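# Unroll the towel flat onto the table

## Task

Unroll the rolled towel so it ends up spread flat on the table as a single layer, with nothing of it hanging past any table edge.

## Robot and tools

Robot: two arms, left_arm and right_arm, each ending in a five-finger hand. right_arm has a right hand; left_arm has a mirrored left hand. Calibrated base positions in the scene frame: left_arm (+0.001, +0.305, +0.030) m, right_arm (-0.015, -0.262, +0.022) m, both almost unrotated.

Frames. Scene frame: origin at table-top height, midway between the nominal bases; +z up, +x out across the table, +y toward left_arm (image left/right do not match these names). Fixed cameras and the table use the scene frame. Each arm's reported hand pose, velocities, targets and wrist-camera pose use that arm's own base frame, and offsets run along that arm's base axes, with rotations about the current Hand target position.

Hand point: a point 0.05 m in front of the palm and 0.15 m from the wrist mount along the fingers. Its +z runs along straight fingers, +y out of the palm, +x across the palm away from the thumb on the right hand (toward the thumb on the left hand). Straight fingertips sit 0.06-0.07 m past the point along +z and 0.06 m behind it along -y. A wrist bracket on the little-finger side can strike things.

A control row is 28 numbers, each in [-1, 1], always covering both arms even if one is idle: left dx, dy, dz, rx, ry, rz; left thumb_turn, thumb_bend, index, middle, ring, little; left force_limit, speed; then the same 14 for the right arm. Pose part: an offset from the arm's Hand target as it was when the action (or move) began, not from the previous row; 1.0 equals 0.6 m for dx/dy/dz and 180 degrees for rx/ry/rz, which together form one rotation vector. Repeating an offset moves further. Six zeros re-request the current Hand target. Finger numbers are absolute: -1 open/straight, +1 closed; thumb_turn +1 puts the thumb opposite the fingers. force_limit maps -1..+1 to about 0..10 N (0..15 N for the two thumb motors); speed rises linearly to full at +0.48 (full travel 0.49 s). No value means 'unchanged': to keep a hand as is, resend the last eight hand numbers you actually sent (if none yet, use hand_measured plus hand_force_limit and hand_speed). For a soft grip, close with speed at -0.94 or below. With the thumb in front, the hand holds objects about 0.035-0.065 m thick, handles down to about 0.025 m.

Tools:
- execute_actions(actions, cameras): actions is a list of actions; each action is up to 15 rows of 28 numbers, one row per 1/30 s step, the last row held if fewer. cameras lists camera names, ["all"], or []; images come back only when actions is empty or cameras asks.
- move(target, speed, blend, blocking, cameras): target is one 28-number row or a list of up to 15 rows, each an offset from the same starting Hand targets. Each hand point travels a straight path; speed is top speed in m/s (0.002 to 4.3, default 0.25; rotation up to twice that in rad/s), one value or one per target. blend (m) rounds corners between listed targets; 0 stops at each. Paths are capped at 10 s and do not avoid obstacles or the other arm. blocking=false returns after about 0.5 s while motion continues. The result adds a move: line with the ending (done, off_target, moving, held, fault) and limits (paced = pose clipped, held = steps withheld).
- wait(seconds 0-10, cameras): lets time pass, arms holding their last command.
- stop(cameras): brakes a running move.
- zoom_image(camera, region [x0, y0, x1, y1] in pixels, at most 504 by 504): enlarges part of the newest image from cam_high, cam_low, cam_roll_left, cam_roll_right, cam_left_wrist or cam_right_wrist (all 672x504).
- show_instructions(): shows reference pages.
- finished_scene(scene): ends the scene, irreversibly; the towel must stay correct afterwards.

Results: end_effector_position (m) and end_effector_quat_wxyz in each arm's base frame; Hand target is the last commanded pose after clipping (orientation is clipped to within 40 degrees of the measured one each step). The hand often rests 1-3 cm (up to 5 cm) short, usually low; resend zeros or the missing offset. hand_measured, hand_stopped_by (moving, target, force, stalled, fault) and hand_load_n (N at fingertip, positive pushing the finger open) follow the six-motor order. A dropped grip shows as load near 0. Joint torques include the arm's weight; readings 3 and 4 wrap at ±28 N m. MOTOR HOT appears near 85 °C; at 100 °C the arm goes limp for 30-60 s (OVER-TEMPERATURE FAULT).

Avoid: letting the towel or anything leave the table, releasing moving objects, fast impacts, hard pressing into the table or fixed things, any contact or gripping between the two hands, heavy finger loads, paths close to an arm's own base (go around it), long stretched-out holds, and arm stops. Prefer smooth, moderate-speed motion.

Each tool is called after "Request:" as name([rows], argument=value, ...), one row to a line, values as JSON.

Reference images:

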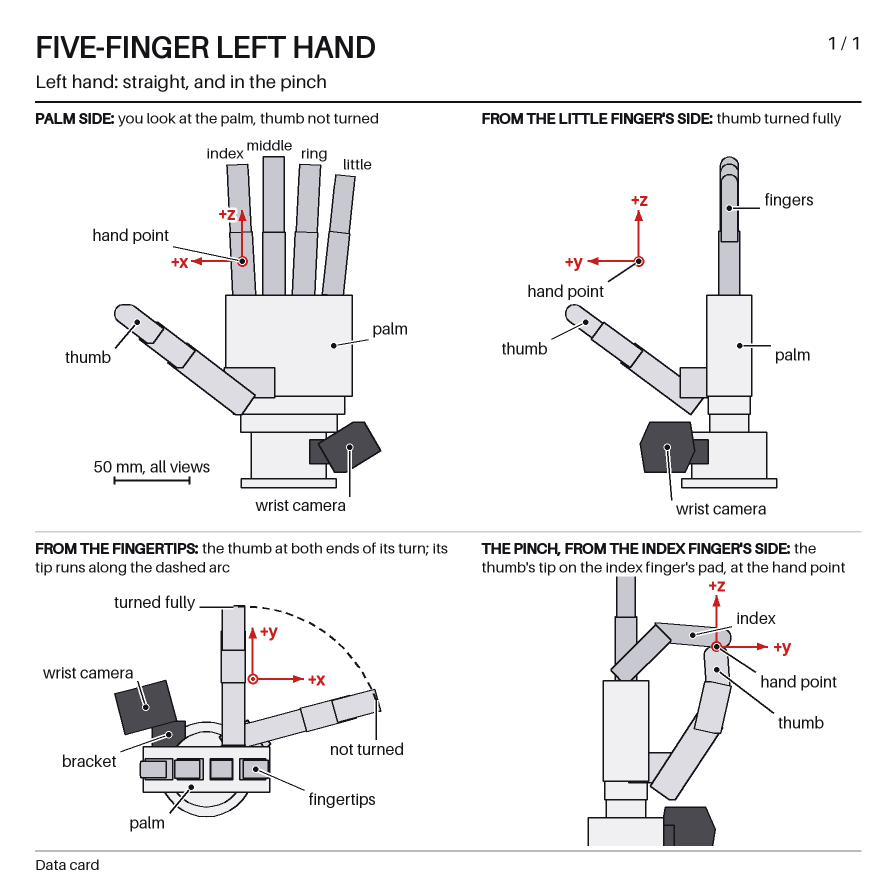

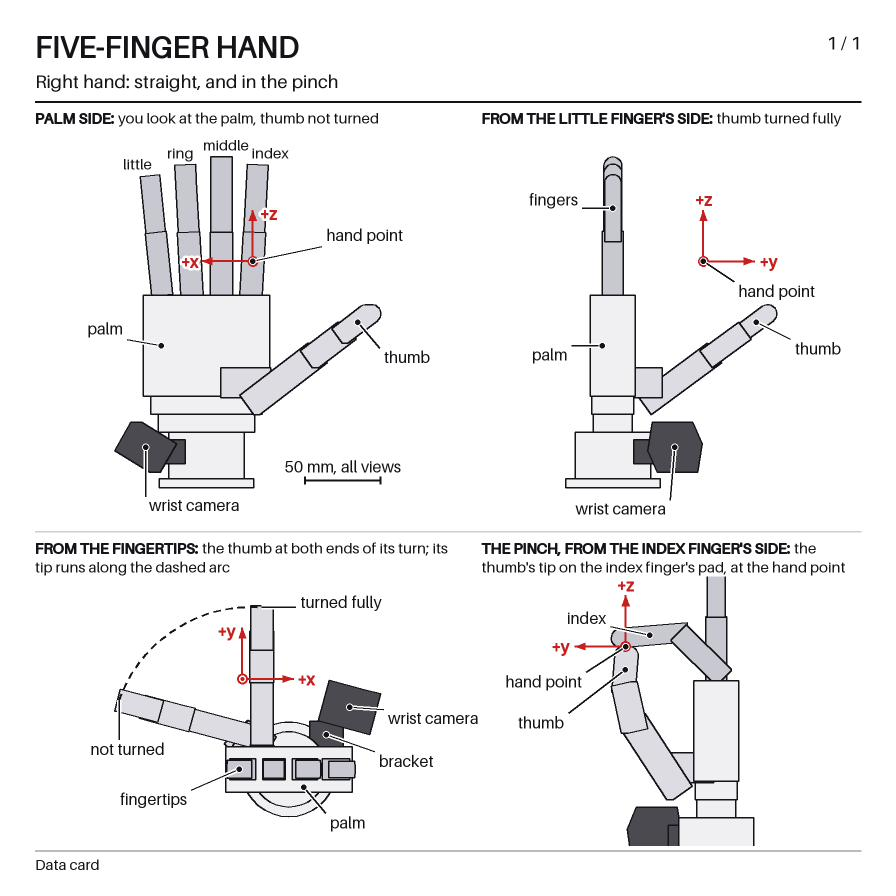

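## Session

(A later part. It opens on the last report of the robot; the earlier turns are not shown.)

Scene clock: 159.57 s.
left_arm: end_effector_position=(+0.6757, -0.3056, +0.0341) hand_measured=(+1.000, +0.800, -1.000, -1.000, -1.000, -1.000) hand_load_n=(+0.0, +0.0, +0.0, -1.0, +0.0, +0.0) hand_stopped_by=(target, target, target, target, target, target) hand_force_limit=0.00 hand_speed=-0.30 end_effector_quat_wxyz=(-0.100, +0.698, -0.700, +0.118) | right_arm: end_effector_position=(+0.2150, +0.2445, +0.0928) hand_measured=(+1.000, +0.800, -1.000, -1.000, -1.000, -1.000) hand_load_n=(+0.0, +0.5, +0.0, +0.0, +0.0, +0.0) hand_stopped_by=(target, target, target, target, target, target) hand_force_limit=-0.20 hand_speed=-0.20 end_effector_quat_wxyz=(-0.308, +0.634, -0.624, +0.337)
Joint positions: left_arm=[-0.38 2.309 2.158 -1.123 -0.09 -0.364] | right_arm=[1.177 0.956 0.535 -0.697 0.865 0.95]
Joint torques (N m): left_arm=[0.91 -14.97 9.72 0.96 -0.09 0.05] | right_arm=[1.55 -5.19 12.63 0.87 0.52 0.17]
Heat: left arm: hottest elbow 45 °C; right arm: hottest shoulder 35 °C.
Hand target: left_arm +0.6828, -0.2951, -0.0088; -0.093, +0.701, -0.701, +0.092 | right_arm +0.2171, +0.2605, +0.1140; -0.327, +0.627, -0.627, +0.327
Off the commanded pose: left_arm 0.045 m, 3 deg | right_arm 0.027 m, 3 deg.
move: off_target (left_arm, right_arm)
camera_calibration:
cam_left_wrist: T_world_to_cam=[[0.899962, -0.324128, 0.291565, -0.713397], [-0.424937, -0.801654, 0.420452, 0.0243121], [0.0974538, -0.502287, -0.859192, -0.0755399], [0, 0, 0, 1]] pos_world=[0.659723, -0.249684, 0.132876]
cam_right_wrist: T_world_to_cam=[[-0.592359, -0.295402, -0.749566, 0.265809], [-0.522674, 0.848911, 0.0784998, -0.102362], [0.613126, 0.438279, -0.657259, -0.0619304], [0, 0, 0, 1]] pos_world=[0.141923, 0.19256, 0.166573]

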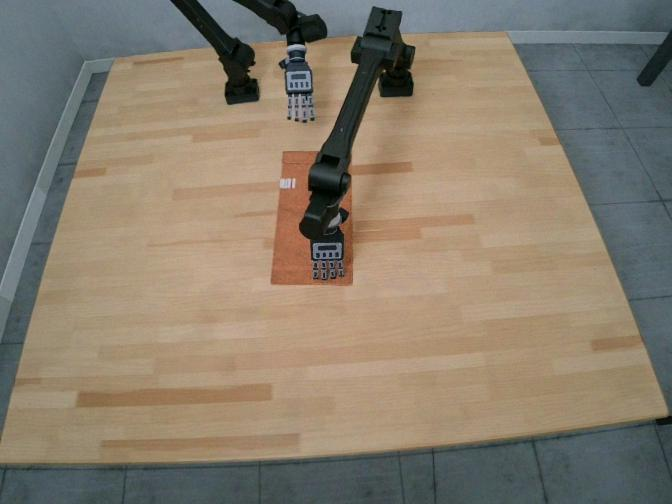

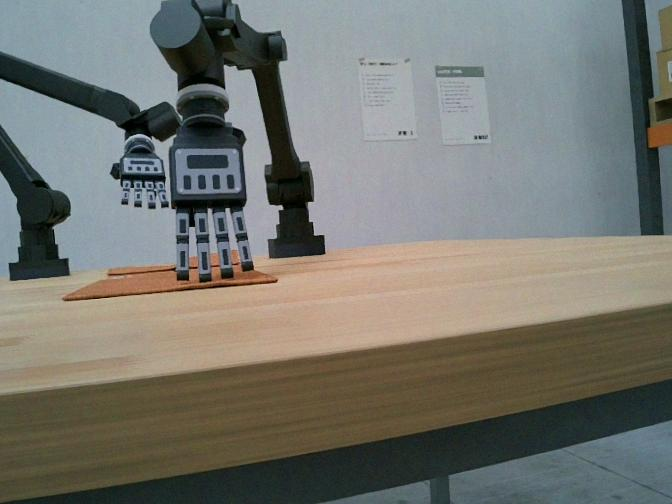

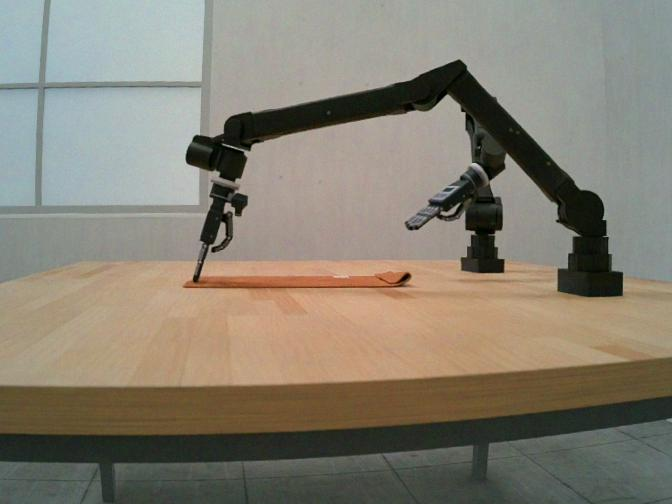

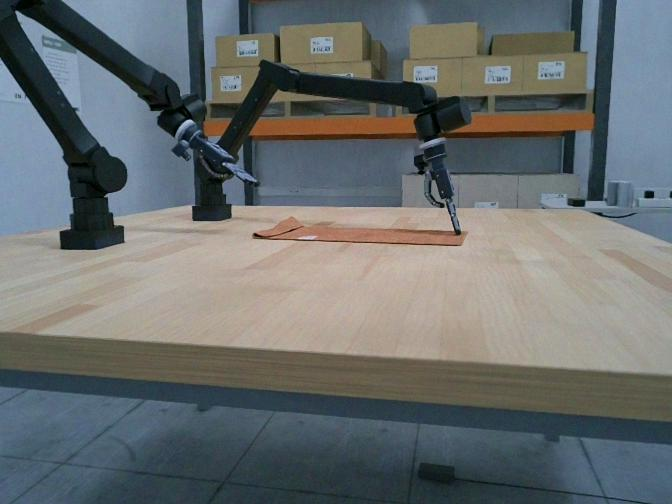

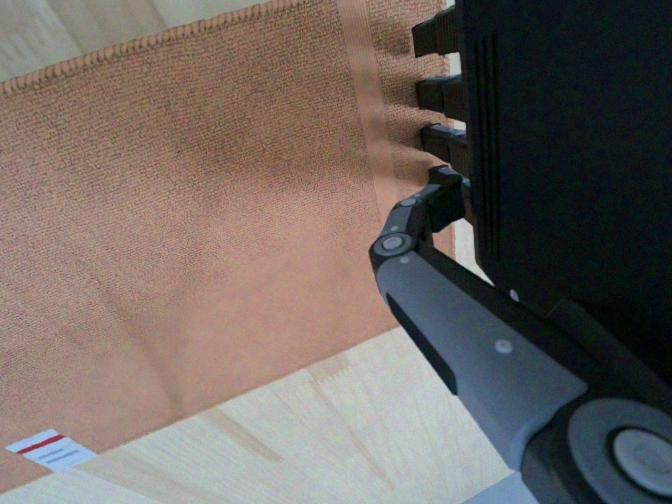

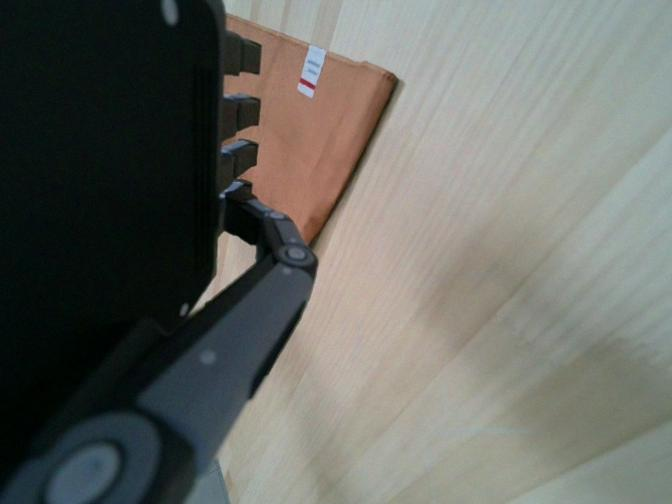

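Request:
move([
  [0,0,0.25,0,0,0,1,0.8,-1,-1,-1,-1,0,-0.3,0,0,0.05,0,0,0,1,0.8,-1,-1,-1,-1,-0.2,-0.2],
  [-0.2,0.4,0.35,0,0,0,1,0.8,-1,-1,-1,-1,0,-0.3,0,-0.1,0.05,0,0,0,1,0.8,-1,-1,-1,-1,-0.2,-0.2],
], speed=[0.12,0.25], cameras=["all"])

Request:
zoom_image(camera="cam_high", region=[250, 130, 410, 290])

Request:
zoom_image(camera="cam_roll_right", region=[240, 190, 340, 260])

Request:
zoom_image(camera="cam_roll_left", region=[340, 240, 440, 300])

Scene clock: 164.50 s.
left_arm: end_effector_position=(+0.5626, -0.0527, +0.1975) hand_measured=(+1.000, +0.800, -1.000, -1.000, -1.000, -1.000) hand_load_n=(+0.0, -0.5, +0.0, +0.0, +0.0, +0.0) hand_stopped_by=(target, target, target, target, target, target) hand_force_limit=0.00 hand_speed=-0.30 end_effector_quat_wxyz=(-0.088, +0.708, -0.696, +0.085) | right_arm: end_effector_position=(+0.2182, +0.2092, +0.1486) hand_measured=(+1.000, +0.800, -1.000, -1.000, -1.000, -1.000) hand_load_n=(+0.0, +0.0, +0.0, +0.0, +0.0, +0.0) hand_stopped_by=(target, target, target, target, target, target) hand_force_limit=-0.20 hand_speed=-0.20 end_effector_quat_wxyz=(-0.336, +0.623, -0.628, +0.323)
Joint positions: left_arm=[-0.038 1.8 1.77 -1.296 -0.015 -0.053] | right_arm=[1.088 0.707 0.549 -0.803 0.809 0.828]
Joint torques (N m): left_arm=[-0.44 -15.79 7.2 1.58 0.21 0.08] | right_arm=[-0.5 -3.08 8.85 1.1 0.32 -0.03]
Heat: left arm: hottest elbow 45 °C; right arm: hottest shoulder 35 °C.
Hand target: left_arm +0.5628, -0.0550, +0.2012; -0.093, +0.701, -0.701, +0.092 | right_arm +0.2171, +0.2005, +0.1440; -0.327, +0.627, -0.627, +0.327
Off the commanded pose: left_arm 0.004 m, 1 deg | right_arm 0.010 m, 1 deg.
move: done
camera_calibration:
cam_left_wrist: T_world_to_cam=[[0.923962, -0.309409, 0.224857, -0.57685], [-0.378801, -0.821623, 0.425963, 0.0821614], [0.052951, -0.47875, -0.876353, 0.232621], [0, 0, 0, 1]] pos_world=[0.551793, 0.000390503, 0.298569]
cam_right_wrist: T_world_to_cam=[[-0.572471, -0.251649, -0.780352, 0.290268], [-0.532212, 0.838037, 0.120184, -0.0769689], [0.62372, 0.484115, -0.613683, -0.0302343], [0, 0, 0, 1]] pos_world=[0.144064, 0.152185, 0.217207]

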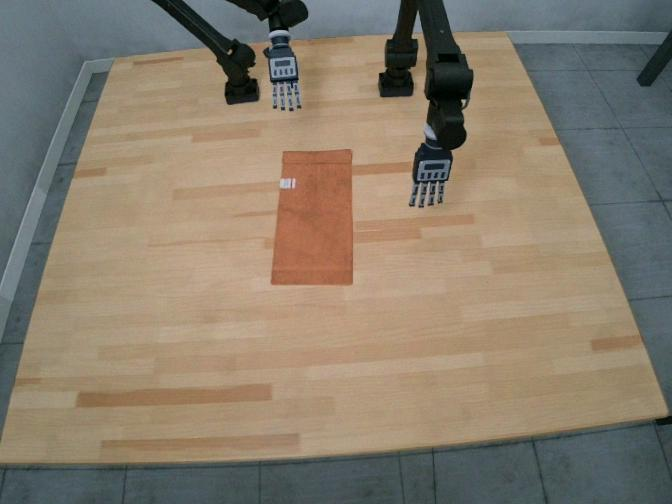

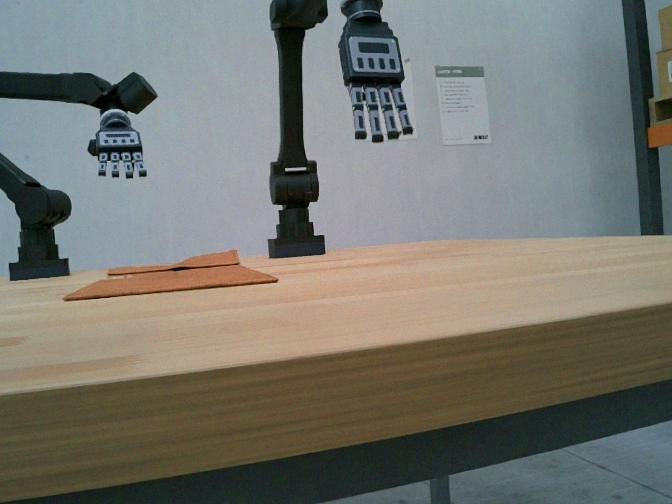

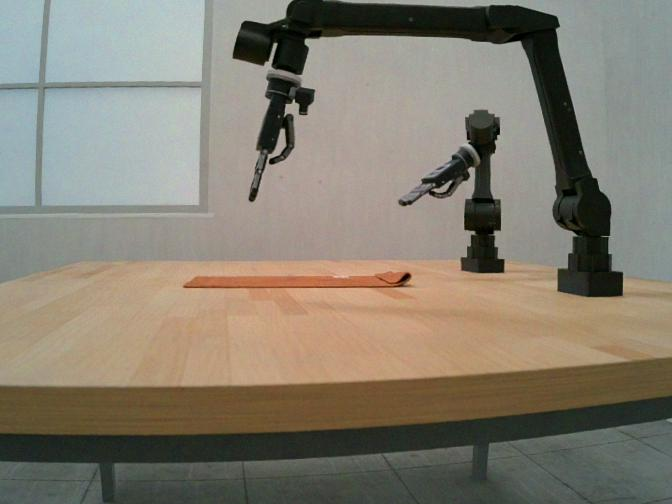

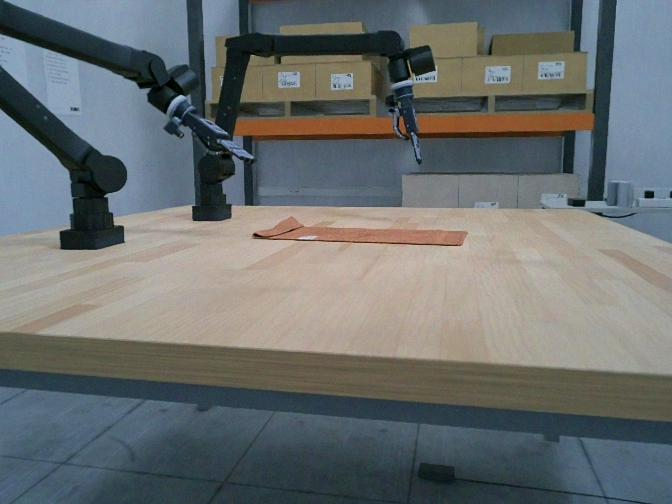

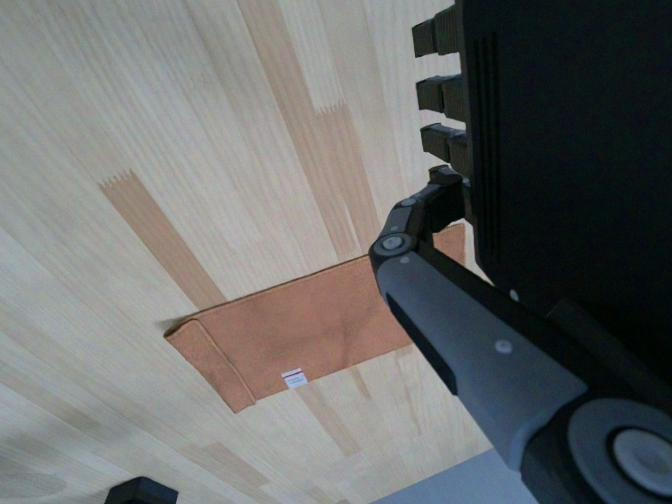

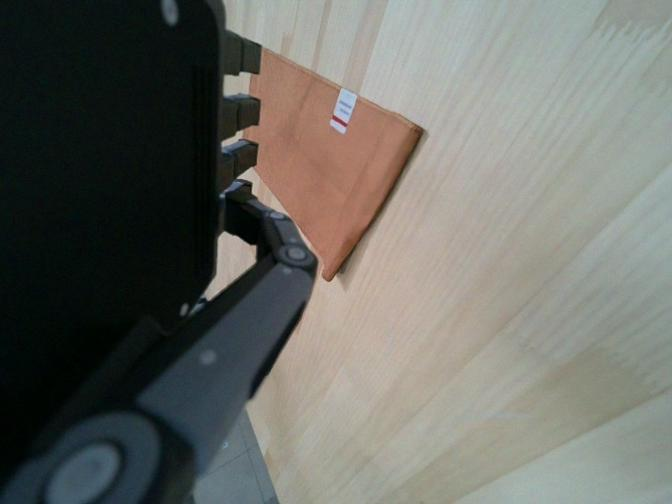

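Scaled by 3.150.

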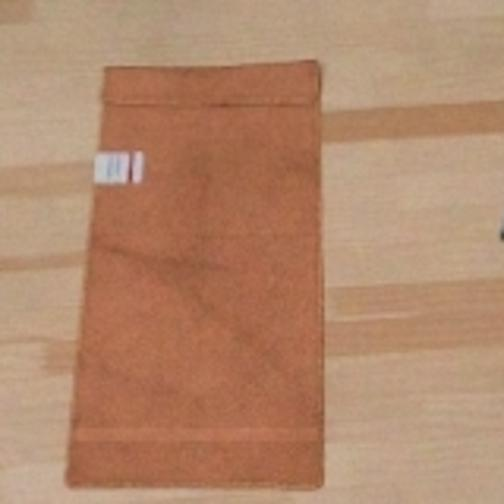

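Scaled by 5.040.

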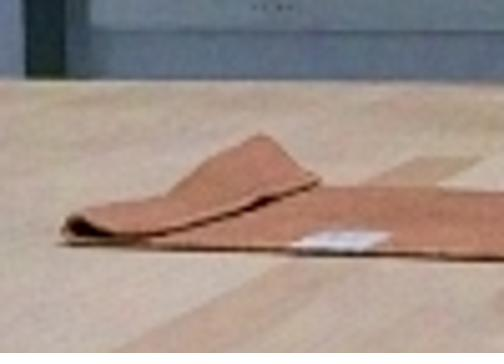

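Scaled by 5.040.

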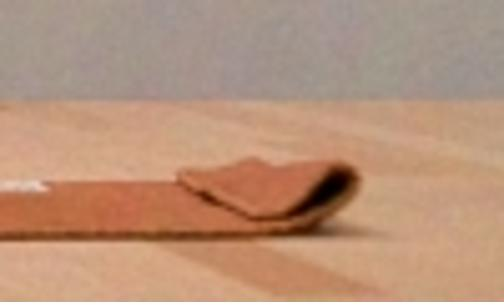

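Request:
move([
  [0,0,0,0,0,0,1,0.8,-1,-1,-1,-1,0,-0.3,0.355,0.15,-0.09,0,0,0,-1,-1,0.25,0.25,0.25,0.25,-0.2,0],
  [0,0,0,0,0,0,1,0.8,-1,-1,-1,-1,0,-0.3,0.355,0.15,-0.23,0,0,0,-1,-1,0.25,0.25,0.25,0.25,-0.2,0],
], speed=[0.15,0.1], cameras=["all"])

Request:
zoom_image(camera="cam_high", region=[250, 110, 410, 250])

Request:
zoom_image(camera="cam_roll_right", region=[220, 150, 380, 260])

Request:
zoom_image(camera="cam_roll_left", region=[300, 190, 460, 300])

Scene clock: 169.93 s.
left_arm: end_effector_position=(+0.5626, -0.0527, +0.1975) hand_measured=(+1.000, +0.800, -1.000, -1.000, -1.000, -1.000) hand_load_n=(+0.0, +0.0, +0.0, +0.0, +0.0, +0.0) hand_stopped_by=(target, target, target, target, target, target) hand_force_limit=0.00 hand_speed=-0.30 end_effector_quat_wxyz=(-0.088, +0.708, -0.696, +0.085) | right_arm: end_effector_position=(+0.4284, +0.2965, +0.0188) hand_measured=(-1.000, -1.000, +0.236, +0.250, +0.250, +0.250) hand_load_n=(-0.5, +0.0, +0.0, +0.0, +0.0, +0.0) hand_stopped_by=(target, target, force, target, target, target) hand_force_limit=-0.20 hand_speed=0.00 end_effector_quat_wxyz=(-0.336, +0.623, -0.628, +0.325)
Joint positions: left_arm=[-0.038 1.8 1.77 -1.296 -0.015 -0.052] | right_arm=[0.717 1.566 0.734 0.102 0.564 0.467]
Joint torques (N m): left_arm=[-0.44 -15.85 7.21 1.59 0.21 0.06] | right_arm=[-0.38 -10.4 6.79 3.04 0.12 -0.03]
Heat: left arm: hottest elbow 45 °C; right arm: hottest shoulder 34 °C.
Hand target: left_arm +0.5628, -0.0550, +0.2012; -0.093, +0.701, -0.701, +0.092 | right_arm +0.4301, +0.2905, +0.0060; -0.327, +0.627, -0.627, +0.327
Off the commanded pose: left_arm 0.004 m, 1 deg | right_arm 0.014 m, 1 deg.
move: off_target (right_arm)
camera_calibration:
cam_left_wrist: T_world_to_cam=[[0.923738, -0.310108, 0.224815, -0.576713], [-0.379389, -0.821466, 0.425743, 0.0825514], [0.0526513, -0.478567, -0.876471, 0.232821], [0, 0, 0, 1]] pos_world=[0.551792, 0.000390455, 0.298569]
cam_right_wrist: T_world_to_cam=[[-0.571069, -0.253638, -0.780735, 0.331274], [-0.531311, 0.839198, 0.115996, -0.0233039], [0.625771, 0.481055, -0.614001, -0.283125], [0, 0, 0, 1]] pos_world=[0.35397, 0.239779, 0.0875013]

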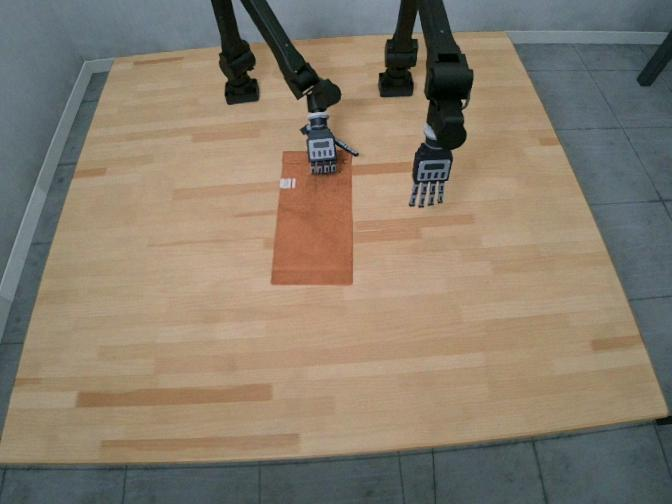

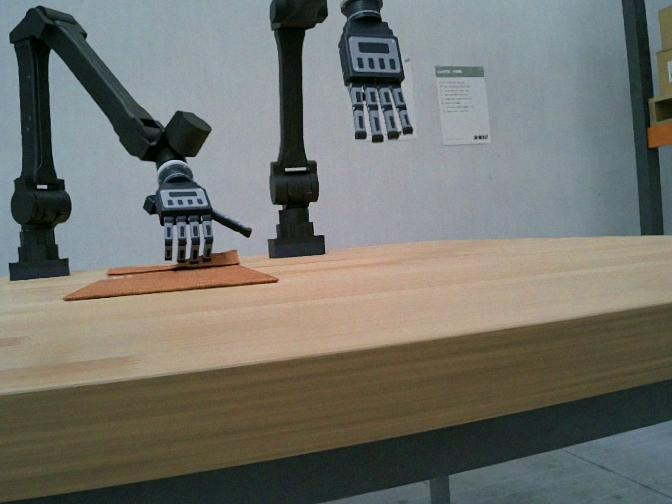

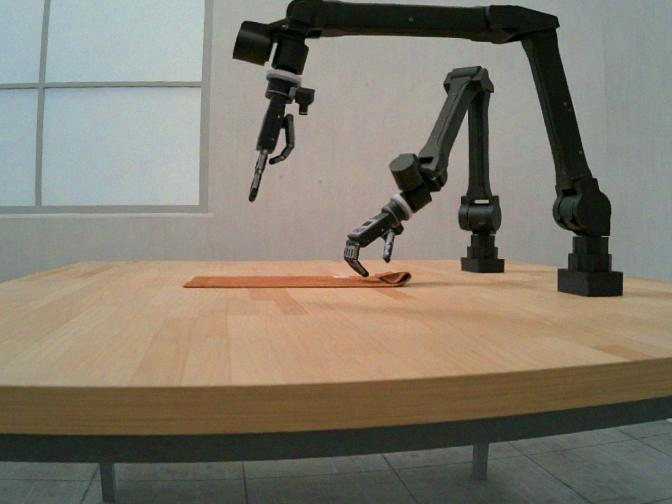

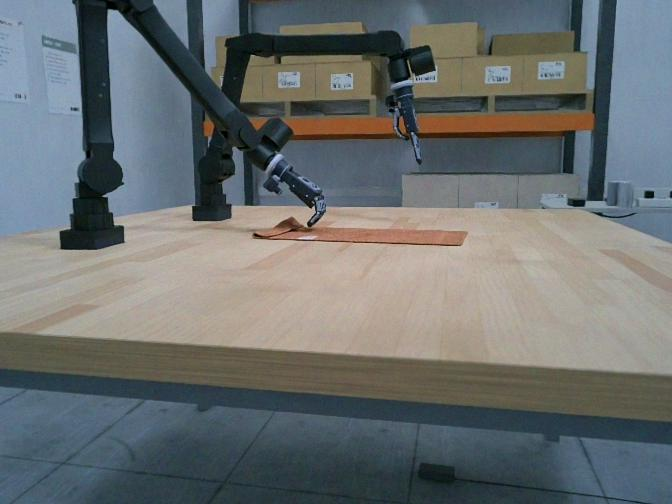

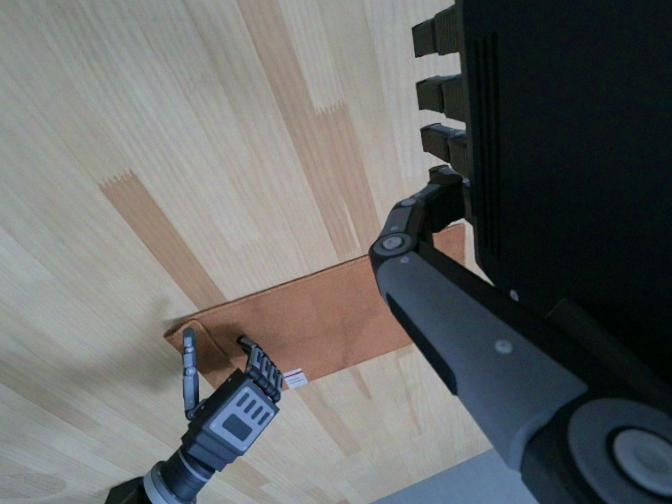

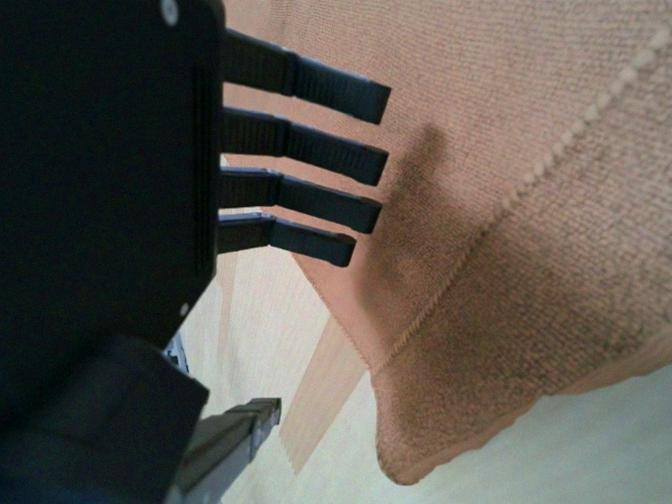

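Scaled by 3.150.

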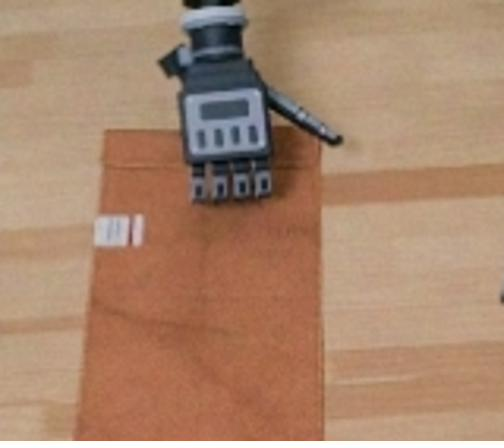

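Scaled by 3.150.

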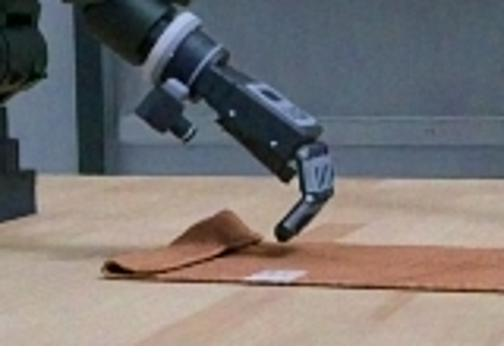

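Scaled by 3.150.

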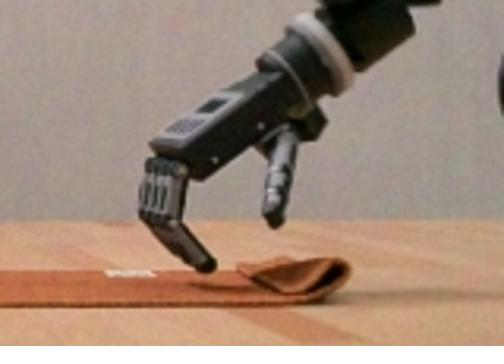

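Request:
move([
  [0,0,0,0,0,0,1,0.8,-1,-1,-1,-1,0,-0.3,0.0,0,-0.047,0,0,0,-1,-1,0.25,0.25,0.25,0.25,-0.2,0],
  [0,0,0,0,0,0,1,0.8,-1,-1,-1,-1,0,-0.3,-0.12,0,-0.047,0,0,0,-1,-1,0.25,0.25,0.25,0.25,-0.2,0],
], speed=[0.08,0.06], cameras=["all"])

Request:
zoom_image(camera="cam_high", region=[250, 110, 410, 250])

Request:
zoom_image(camera="cam_roll_right", region=[220, 150, 380, 260])

Request:
zoom_image(camera="cam_roll_left", region=[300, 190, 460, 300])

Scene clock: 172.90 s.
left_arm: end_effector_position=(+0.5626, -0.0527, +0.1975) hand_measured=(+1.000, +0.800, -1.000, -1.000, -1.000, -1.000) hand_load_n=(+0.0, +0.0, +0.0, +0.0, +0.0, +0.0) hand_stopped_by=(target, target, target, target, target, target) hand_force_limit=0.00 hand_speed=-0.30 end_effector_quat_wxyz=(-0.088, +0.708, -0.696, +0.085) | right_arm: end_effector_position=(+0.3844, +0.2969, +0.0054) hand_measured=(-1.000, -1.000, +0.236, +0.250, +0.250, +0.250) hand_load_n=(+0.0, +0.0, +0.0, +0.5, +0.0, +0.0) hand_stopped_by=(target, target, force, target, target, target) hand_force_limit=-0.20 hand_speed=0.00 end_effector_quat_wxyz=(-0.358, +0.599, -0.633, +0.336)
Joint positions: left_arm=[-0.038 1.8 1.77 -1.296 -0.015 -0.052] | right_arm=[0.813 1.539 0.608 0.21 0.669 0.557]
Joint torques (N m): left_arm=[-0.38 -15.85 7.21 1.59 0.21 0.07] | right_arm=[2.37 -9.7 3.92 0.47 -0.19 0.18]
Heat: left arm: hottest elbow 45 °C; right arm: hottest shoulder 34 °C.
Hand target: left_arm +0.5628, -0.0550, +0.2012; -0.093, +0.701, -0.701, +0.092 | right_arm +0.3581, +0.2907, -0.0220; -0.327, +0.627, -0.627, +0.327
Off the commanded pose: left_arm 0.004 m, 1 deg | right_arm 0.039 m, 5 deg.
move: off_target (right_arm)
camera_calibration:
cam_left_wrist: T_world_to_cam=[[0.923738, -0.310108, 0.224815, -0.576713], [-0.379389, -0.821466, 0.425743, 0.0825514], [0.0526513, -0.478567, -0.876471, 0.232821], [0, 0, 0, 1]] pos_world=[0.551792, 0.000390455, 0.298569]
cam_right_wrist: T_world_to_cam=[[-0.534759, -0.211539, -0.818098, 0.269496], [-0.512082, 0.851255, 0.114615, -0.0563847], [0.672164, 0.480224, -0.563542, -0.281885], [0, 0, 0, 1]] pos_world=[0.304715, 0.240375, 0.0680821]

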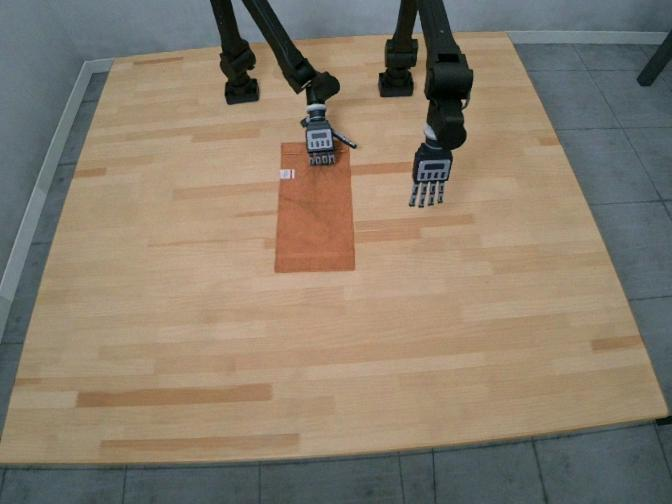

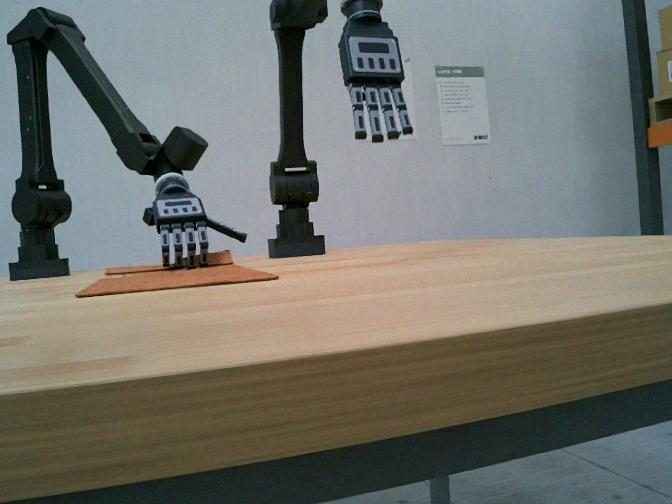

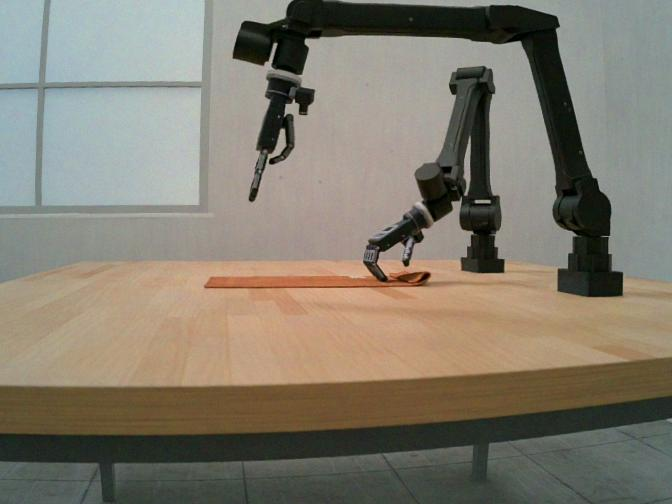

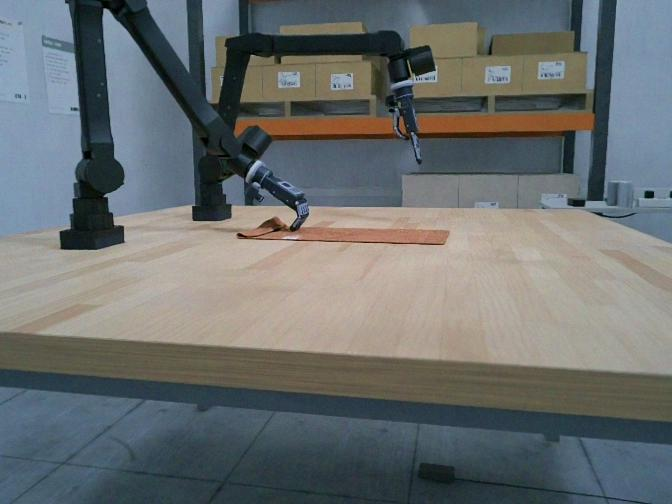

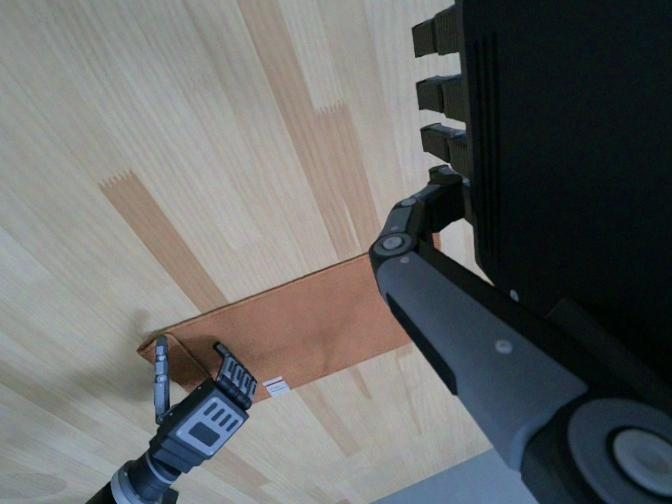

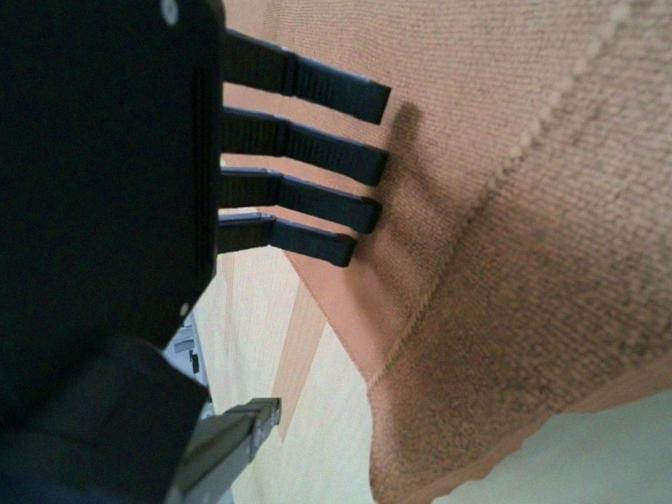

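Scaled by 3.150.

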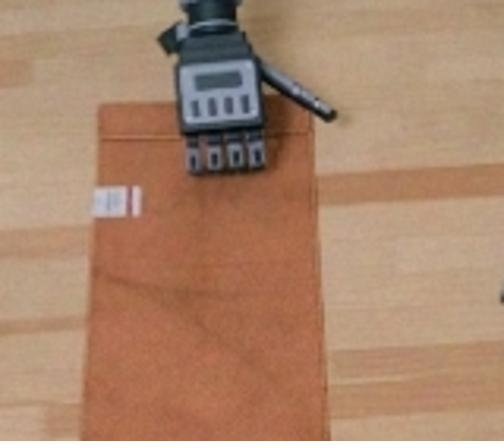

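Scaled by 3.150.

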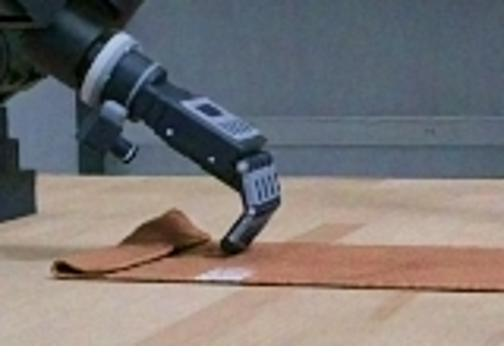

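Scaled by 3.150.

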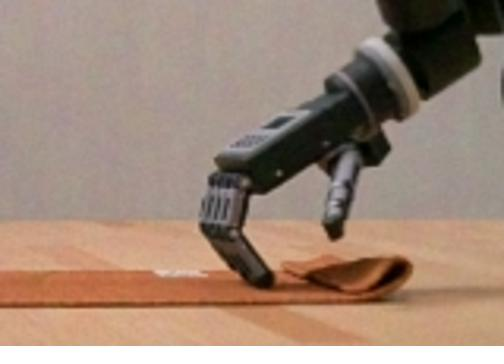

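Request:
move([
  [-0.031,-0.5,-0.2,0,0,0,1,0.8,-1,-1,-1,-1,0,-0.3,0.0,0,0.2,0,0,0,-1,-1,0.25,0.25,0.25,0.25,-0.2,0],
  [-0.031,-0.5,-0.34,0,0,0,1,0.8,-1,-1,-1,-1,0,-0.3,0,0,0.2,0,0,0,-1,-1,0.25,0.25,0.25,0.25,-0.2,0],
  [0.149,-0.5,-0.345,0,0,0,1,0.8,-1,-1,-1,-1,0,-0.3,0,0,0.2,0,0,0,-1,-1,0.25,0.25,0.25,0.25,-0.2,0],
], speed=[0.15,0.1,0.07], cameras=["all"])

Request:
zoom_image(camera="cam_high", region=[250, 110, 410, 290])

Request:
zoom_image(camera="cam_roll_right", region=[240, 150, 480, 260])

Scene clock: 180.37 s.
left_arm: end_effector_position=(+0.6440, -0.3647, +0.0347) hand_measured=(+1.000, +0.800, -1.000, -1.000, -1.000, -1.000) hand_load_n=(+0.0, +0.0, +0.0, -1.5, +0.0, +0.0) hand_stopped_by=(target, target, target, target, target, target) hand_force_limit=0.00 hand_speed=-0.30 end_effector_quat_wxyz=(-0.097, +0.699, -0.699, +0.117) | right_arm: end_effector_position=(+0.3512, +0.2738, +0.0763) hand_measured=(-1.000, -1.000, +0.236, +0.250, +0.250, +0.250) hand_load_n=(+0.0, +0.0, +0.0, +0.0, +0.0, +0.0) hand_stopped_by=(target, target, force, target, target, target) hand_force_limit=-0.20 hand_speed=0.00 end_effector_quat_wxyz=(-0.307, +0.634, -0.627, +0.332)
Joint positions: left_arm=[-0.471 2.298 2.14 -1.127 -0.112 -0.454] | right_arm=[0.828 1.273 0.671 -0.242 0.659 0.559]
Joint torques (N m): left_arm=[0.91 -15.38 9.76 1.07 -0.11 0.05] | right_arm=[1.55 -9.82 12.05 1.35 0.22 0.18]
Heat: left arm: hottest elbow 45 °C; right arm: hottest shoulder 35 °C.
Hand target: left_arm +0.6523, -0.3550, -0.0059; -0.093, +0.701, -0.701, +0.092 | right_arm +0.3581, +0.2906, +0.0978; -0.327, +0.627, -0.627, +0.327
Off the commanded pose: left_arm 0.043 m, 3 deg | right_arm 0.028 m, 3 deg.
move: off_target (left_arm, right_arm)
camera_calibration:
cam_left_wrist: T_world_to_cam=[[0.901687, -0.321968, 0.288612, -0.704371], [-0.421989, -0.800782, 0.425057, -0.0385738], [0.0942607, -0.50506, -0.857922, -0.100599], [0, 0, 0, 1]] pos_world=[0.628327, -0.308482, 0.13338]
cam_right_wrist: T_world_to_cam=[[-0.599504, -0.288964, -0.746388, 0.343421], [-0.520196, 0.849399, 0.0889804, -0.0565545], [0.608269, 0.441612, -0.659535, -0.168254], [0, 0, 0, 1]] pos_world=[0.278807, 0.221577, 0.150388]

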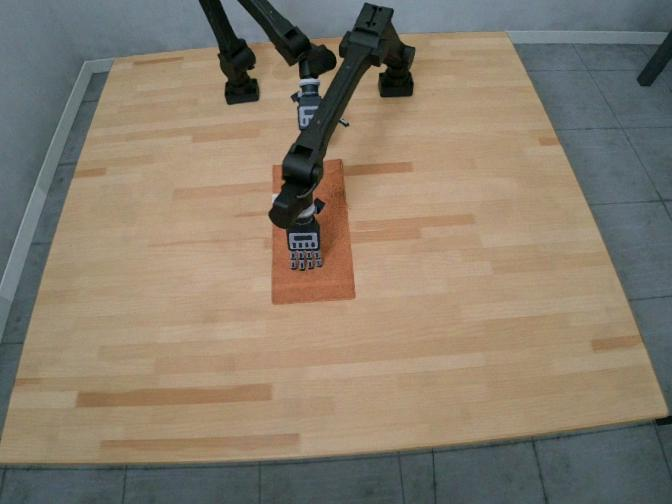

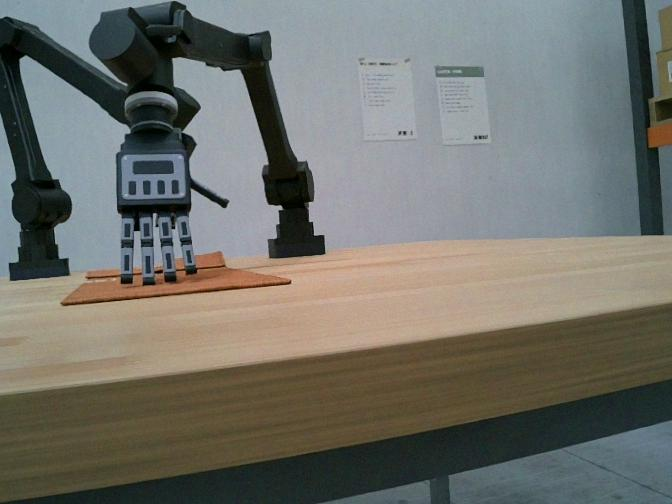

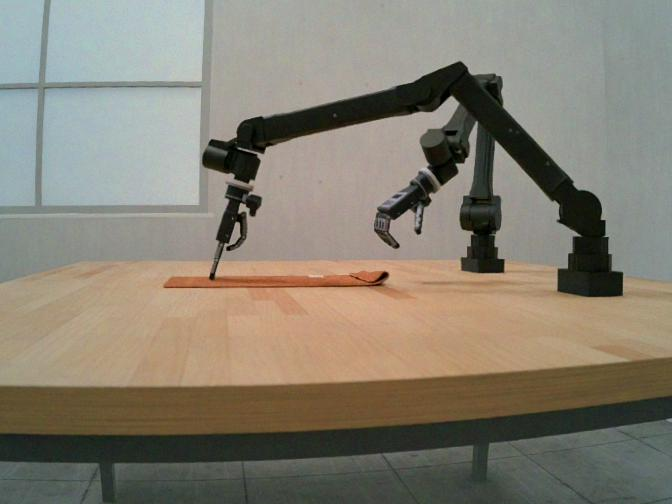

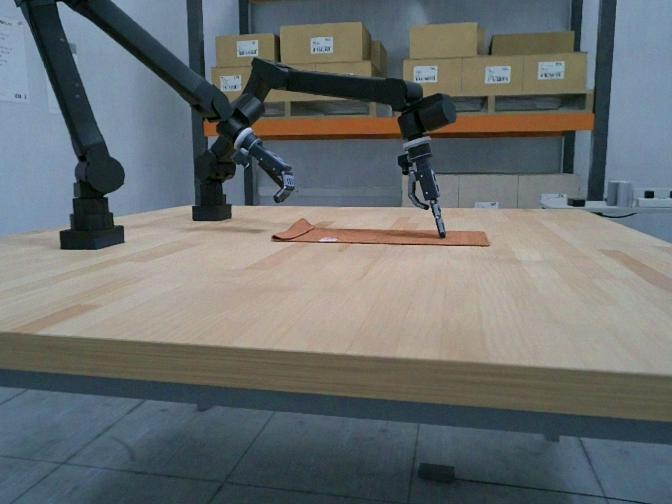

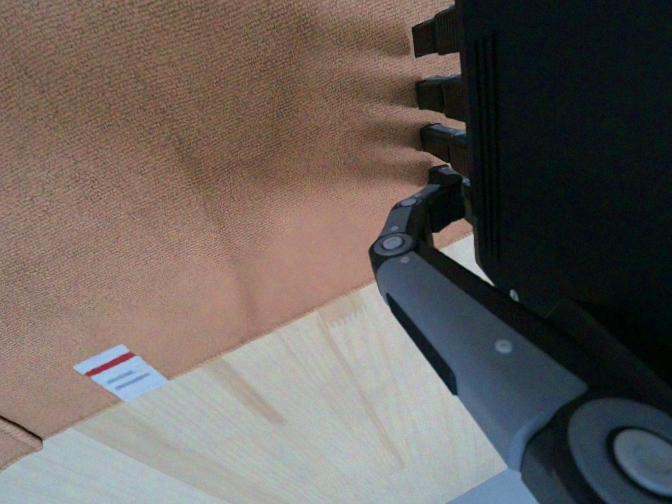

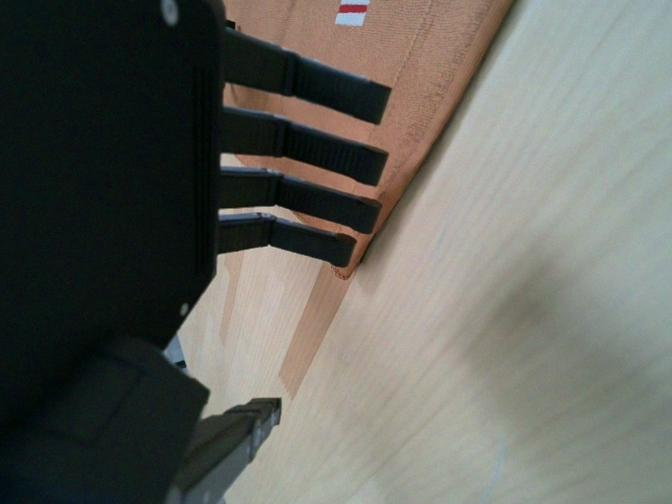

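Scaled by 2.800.

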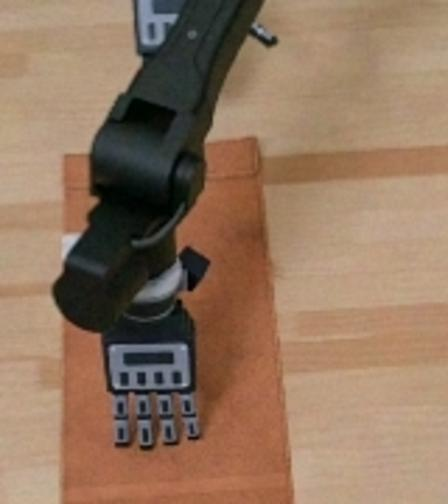

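Scaled by 2.100.

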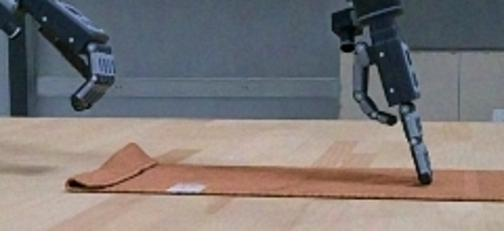

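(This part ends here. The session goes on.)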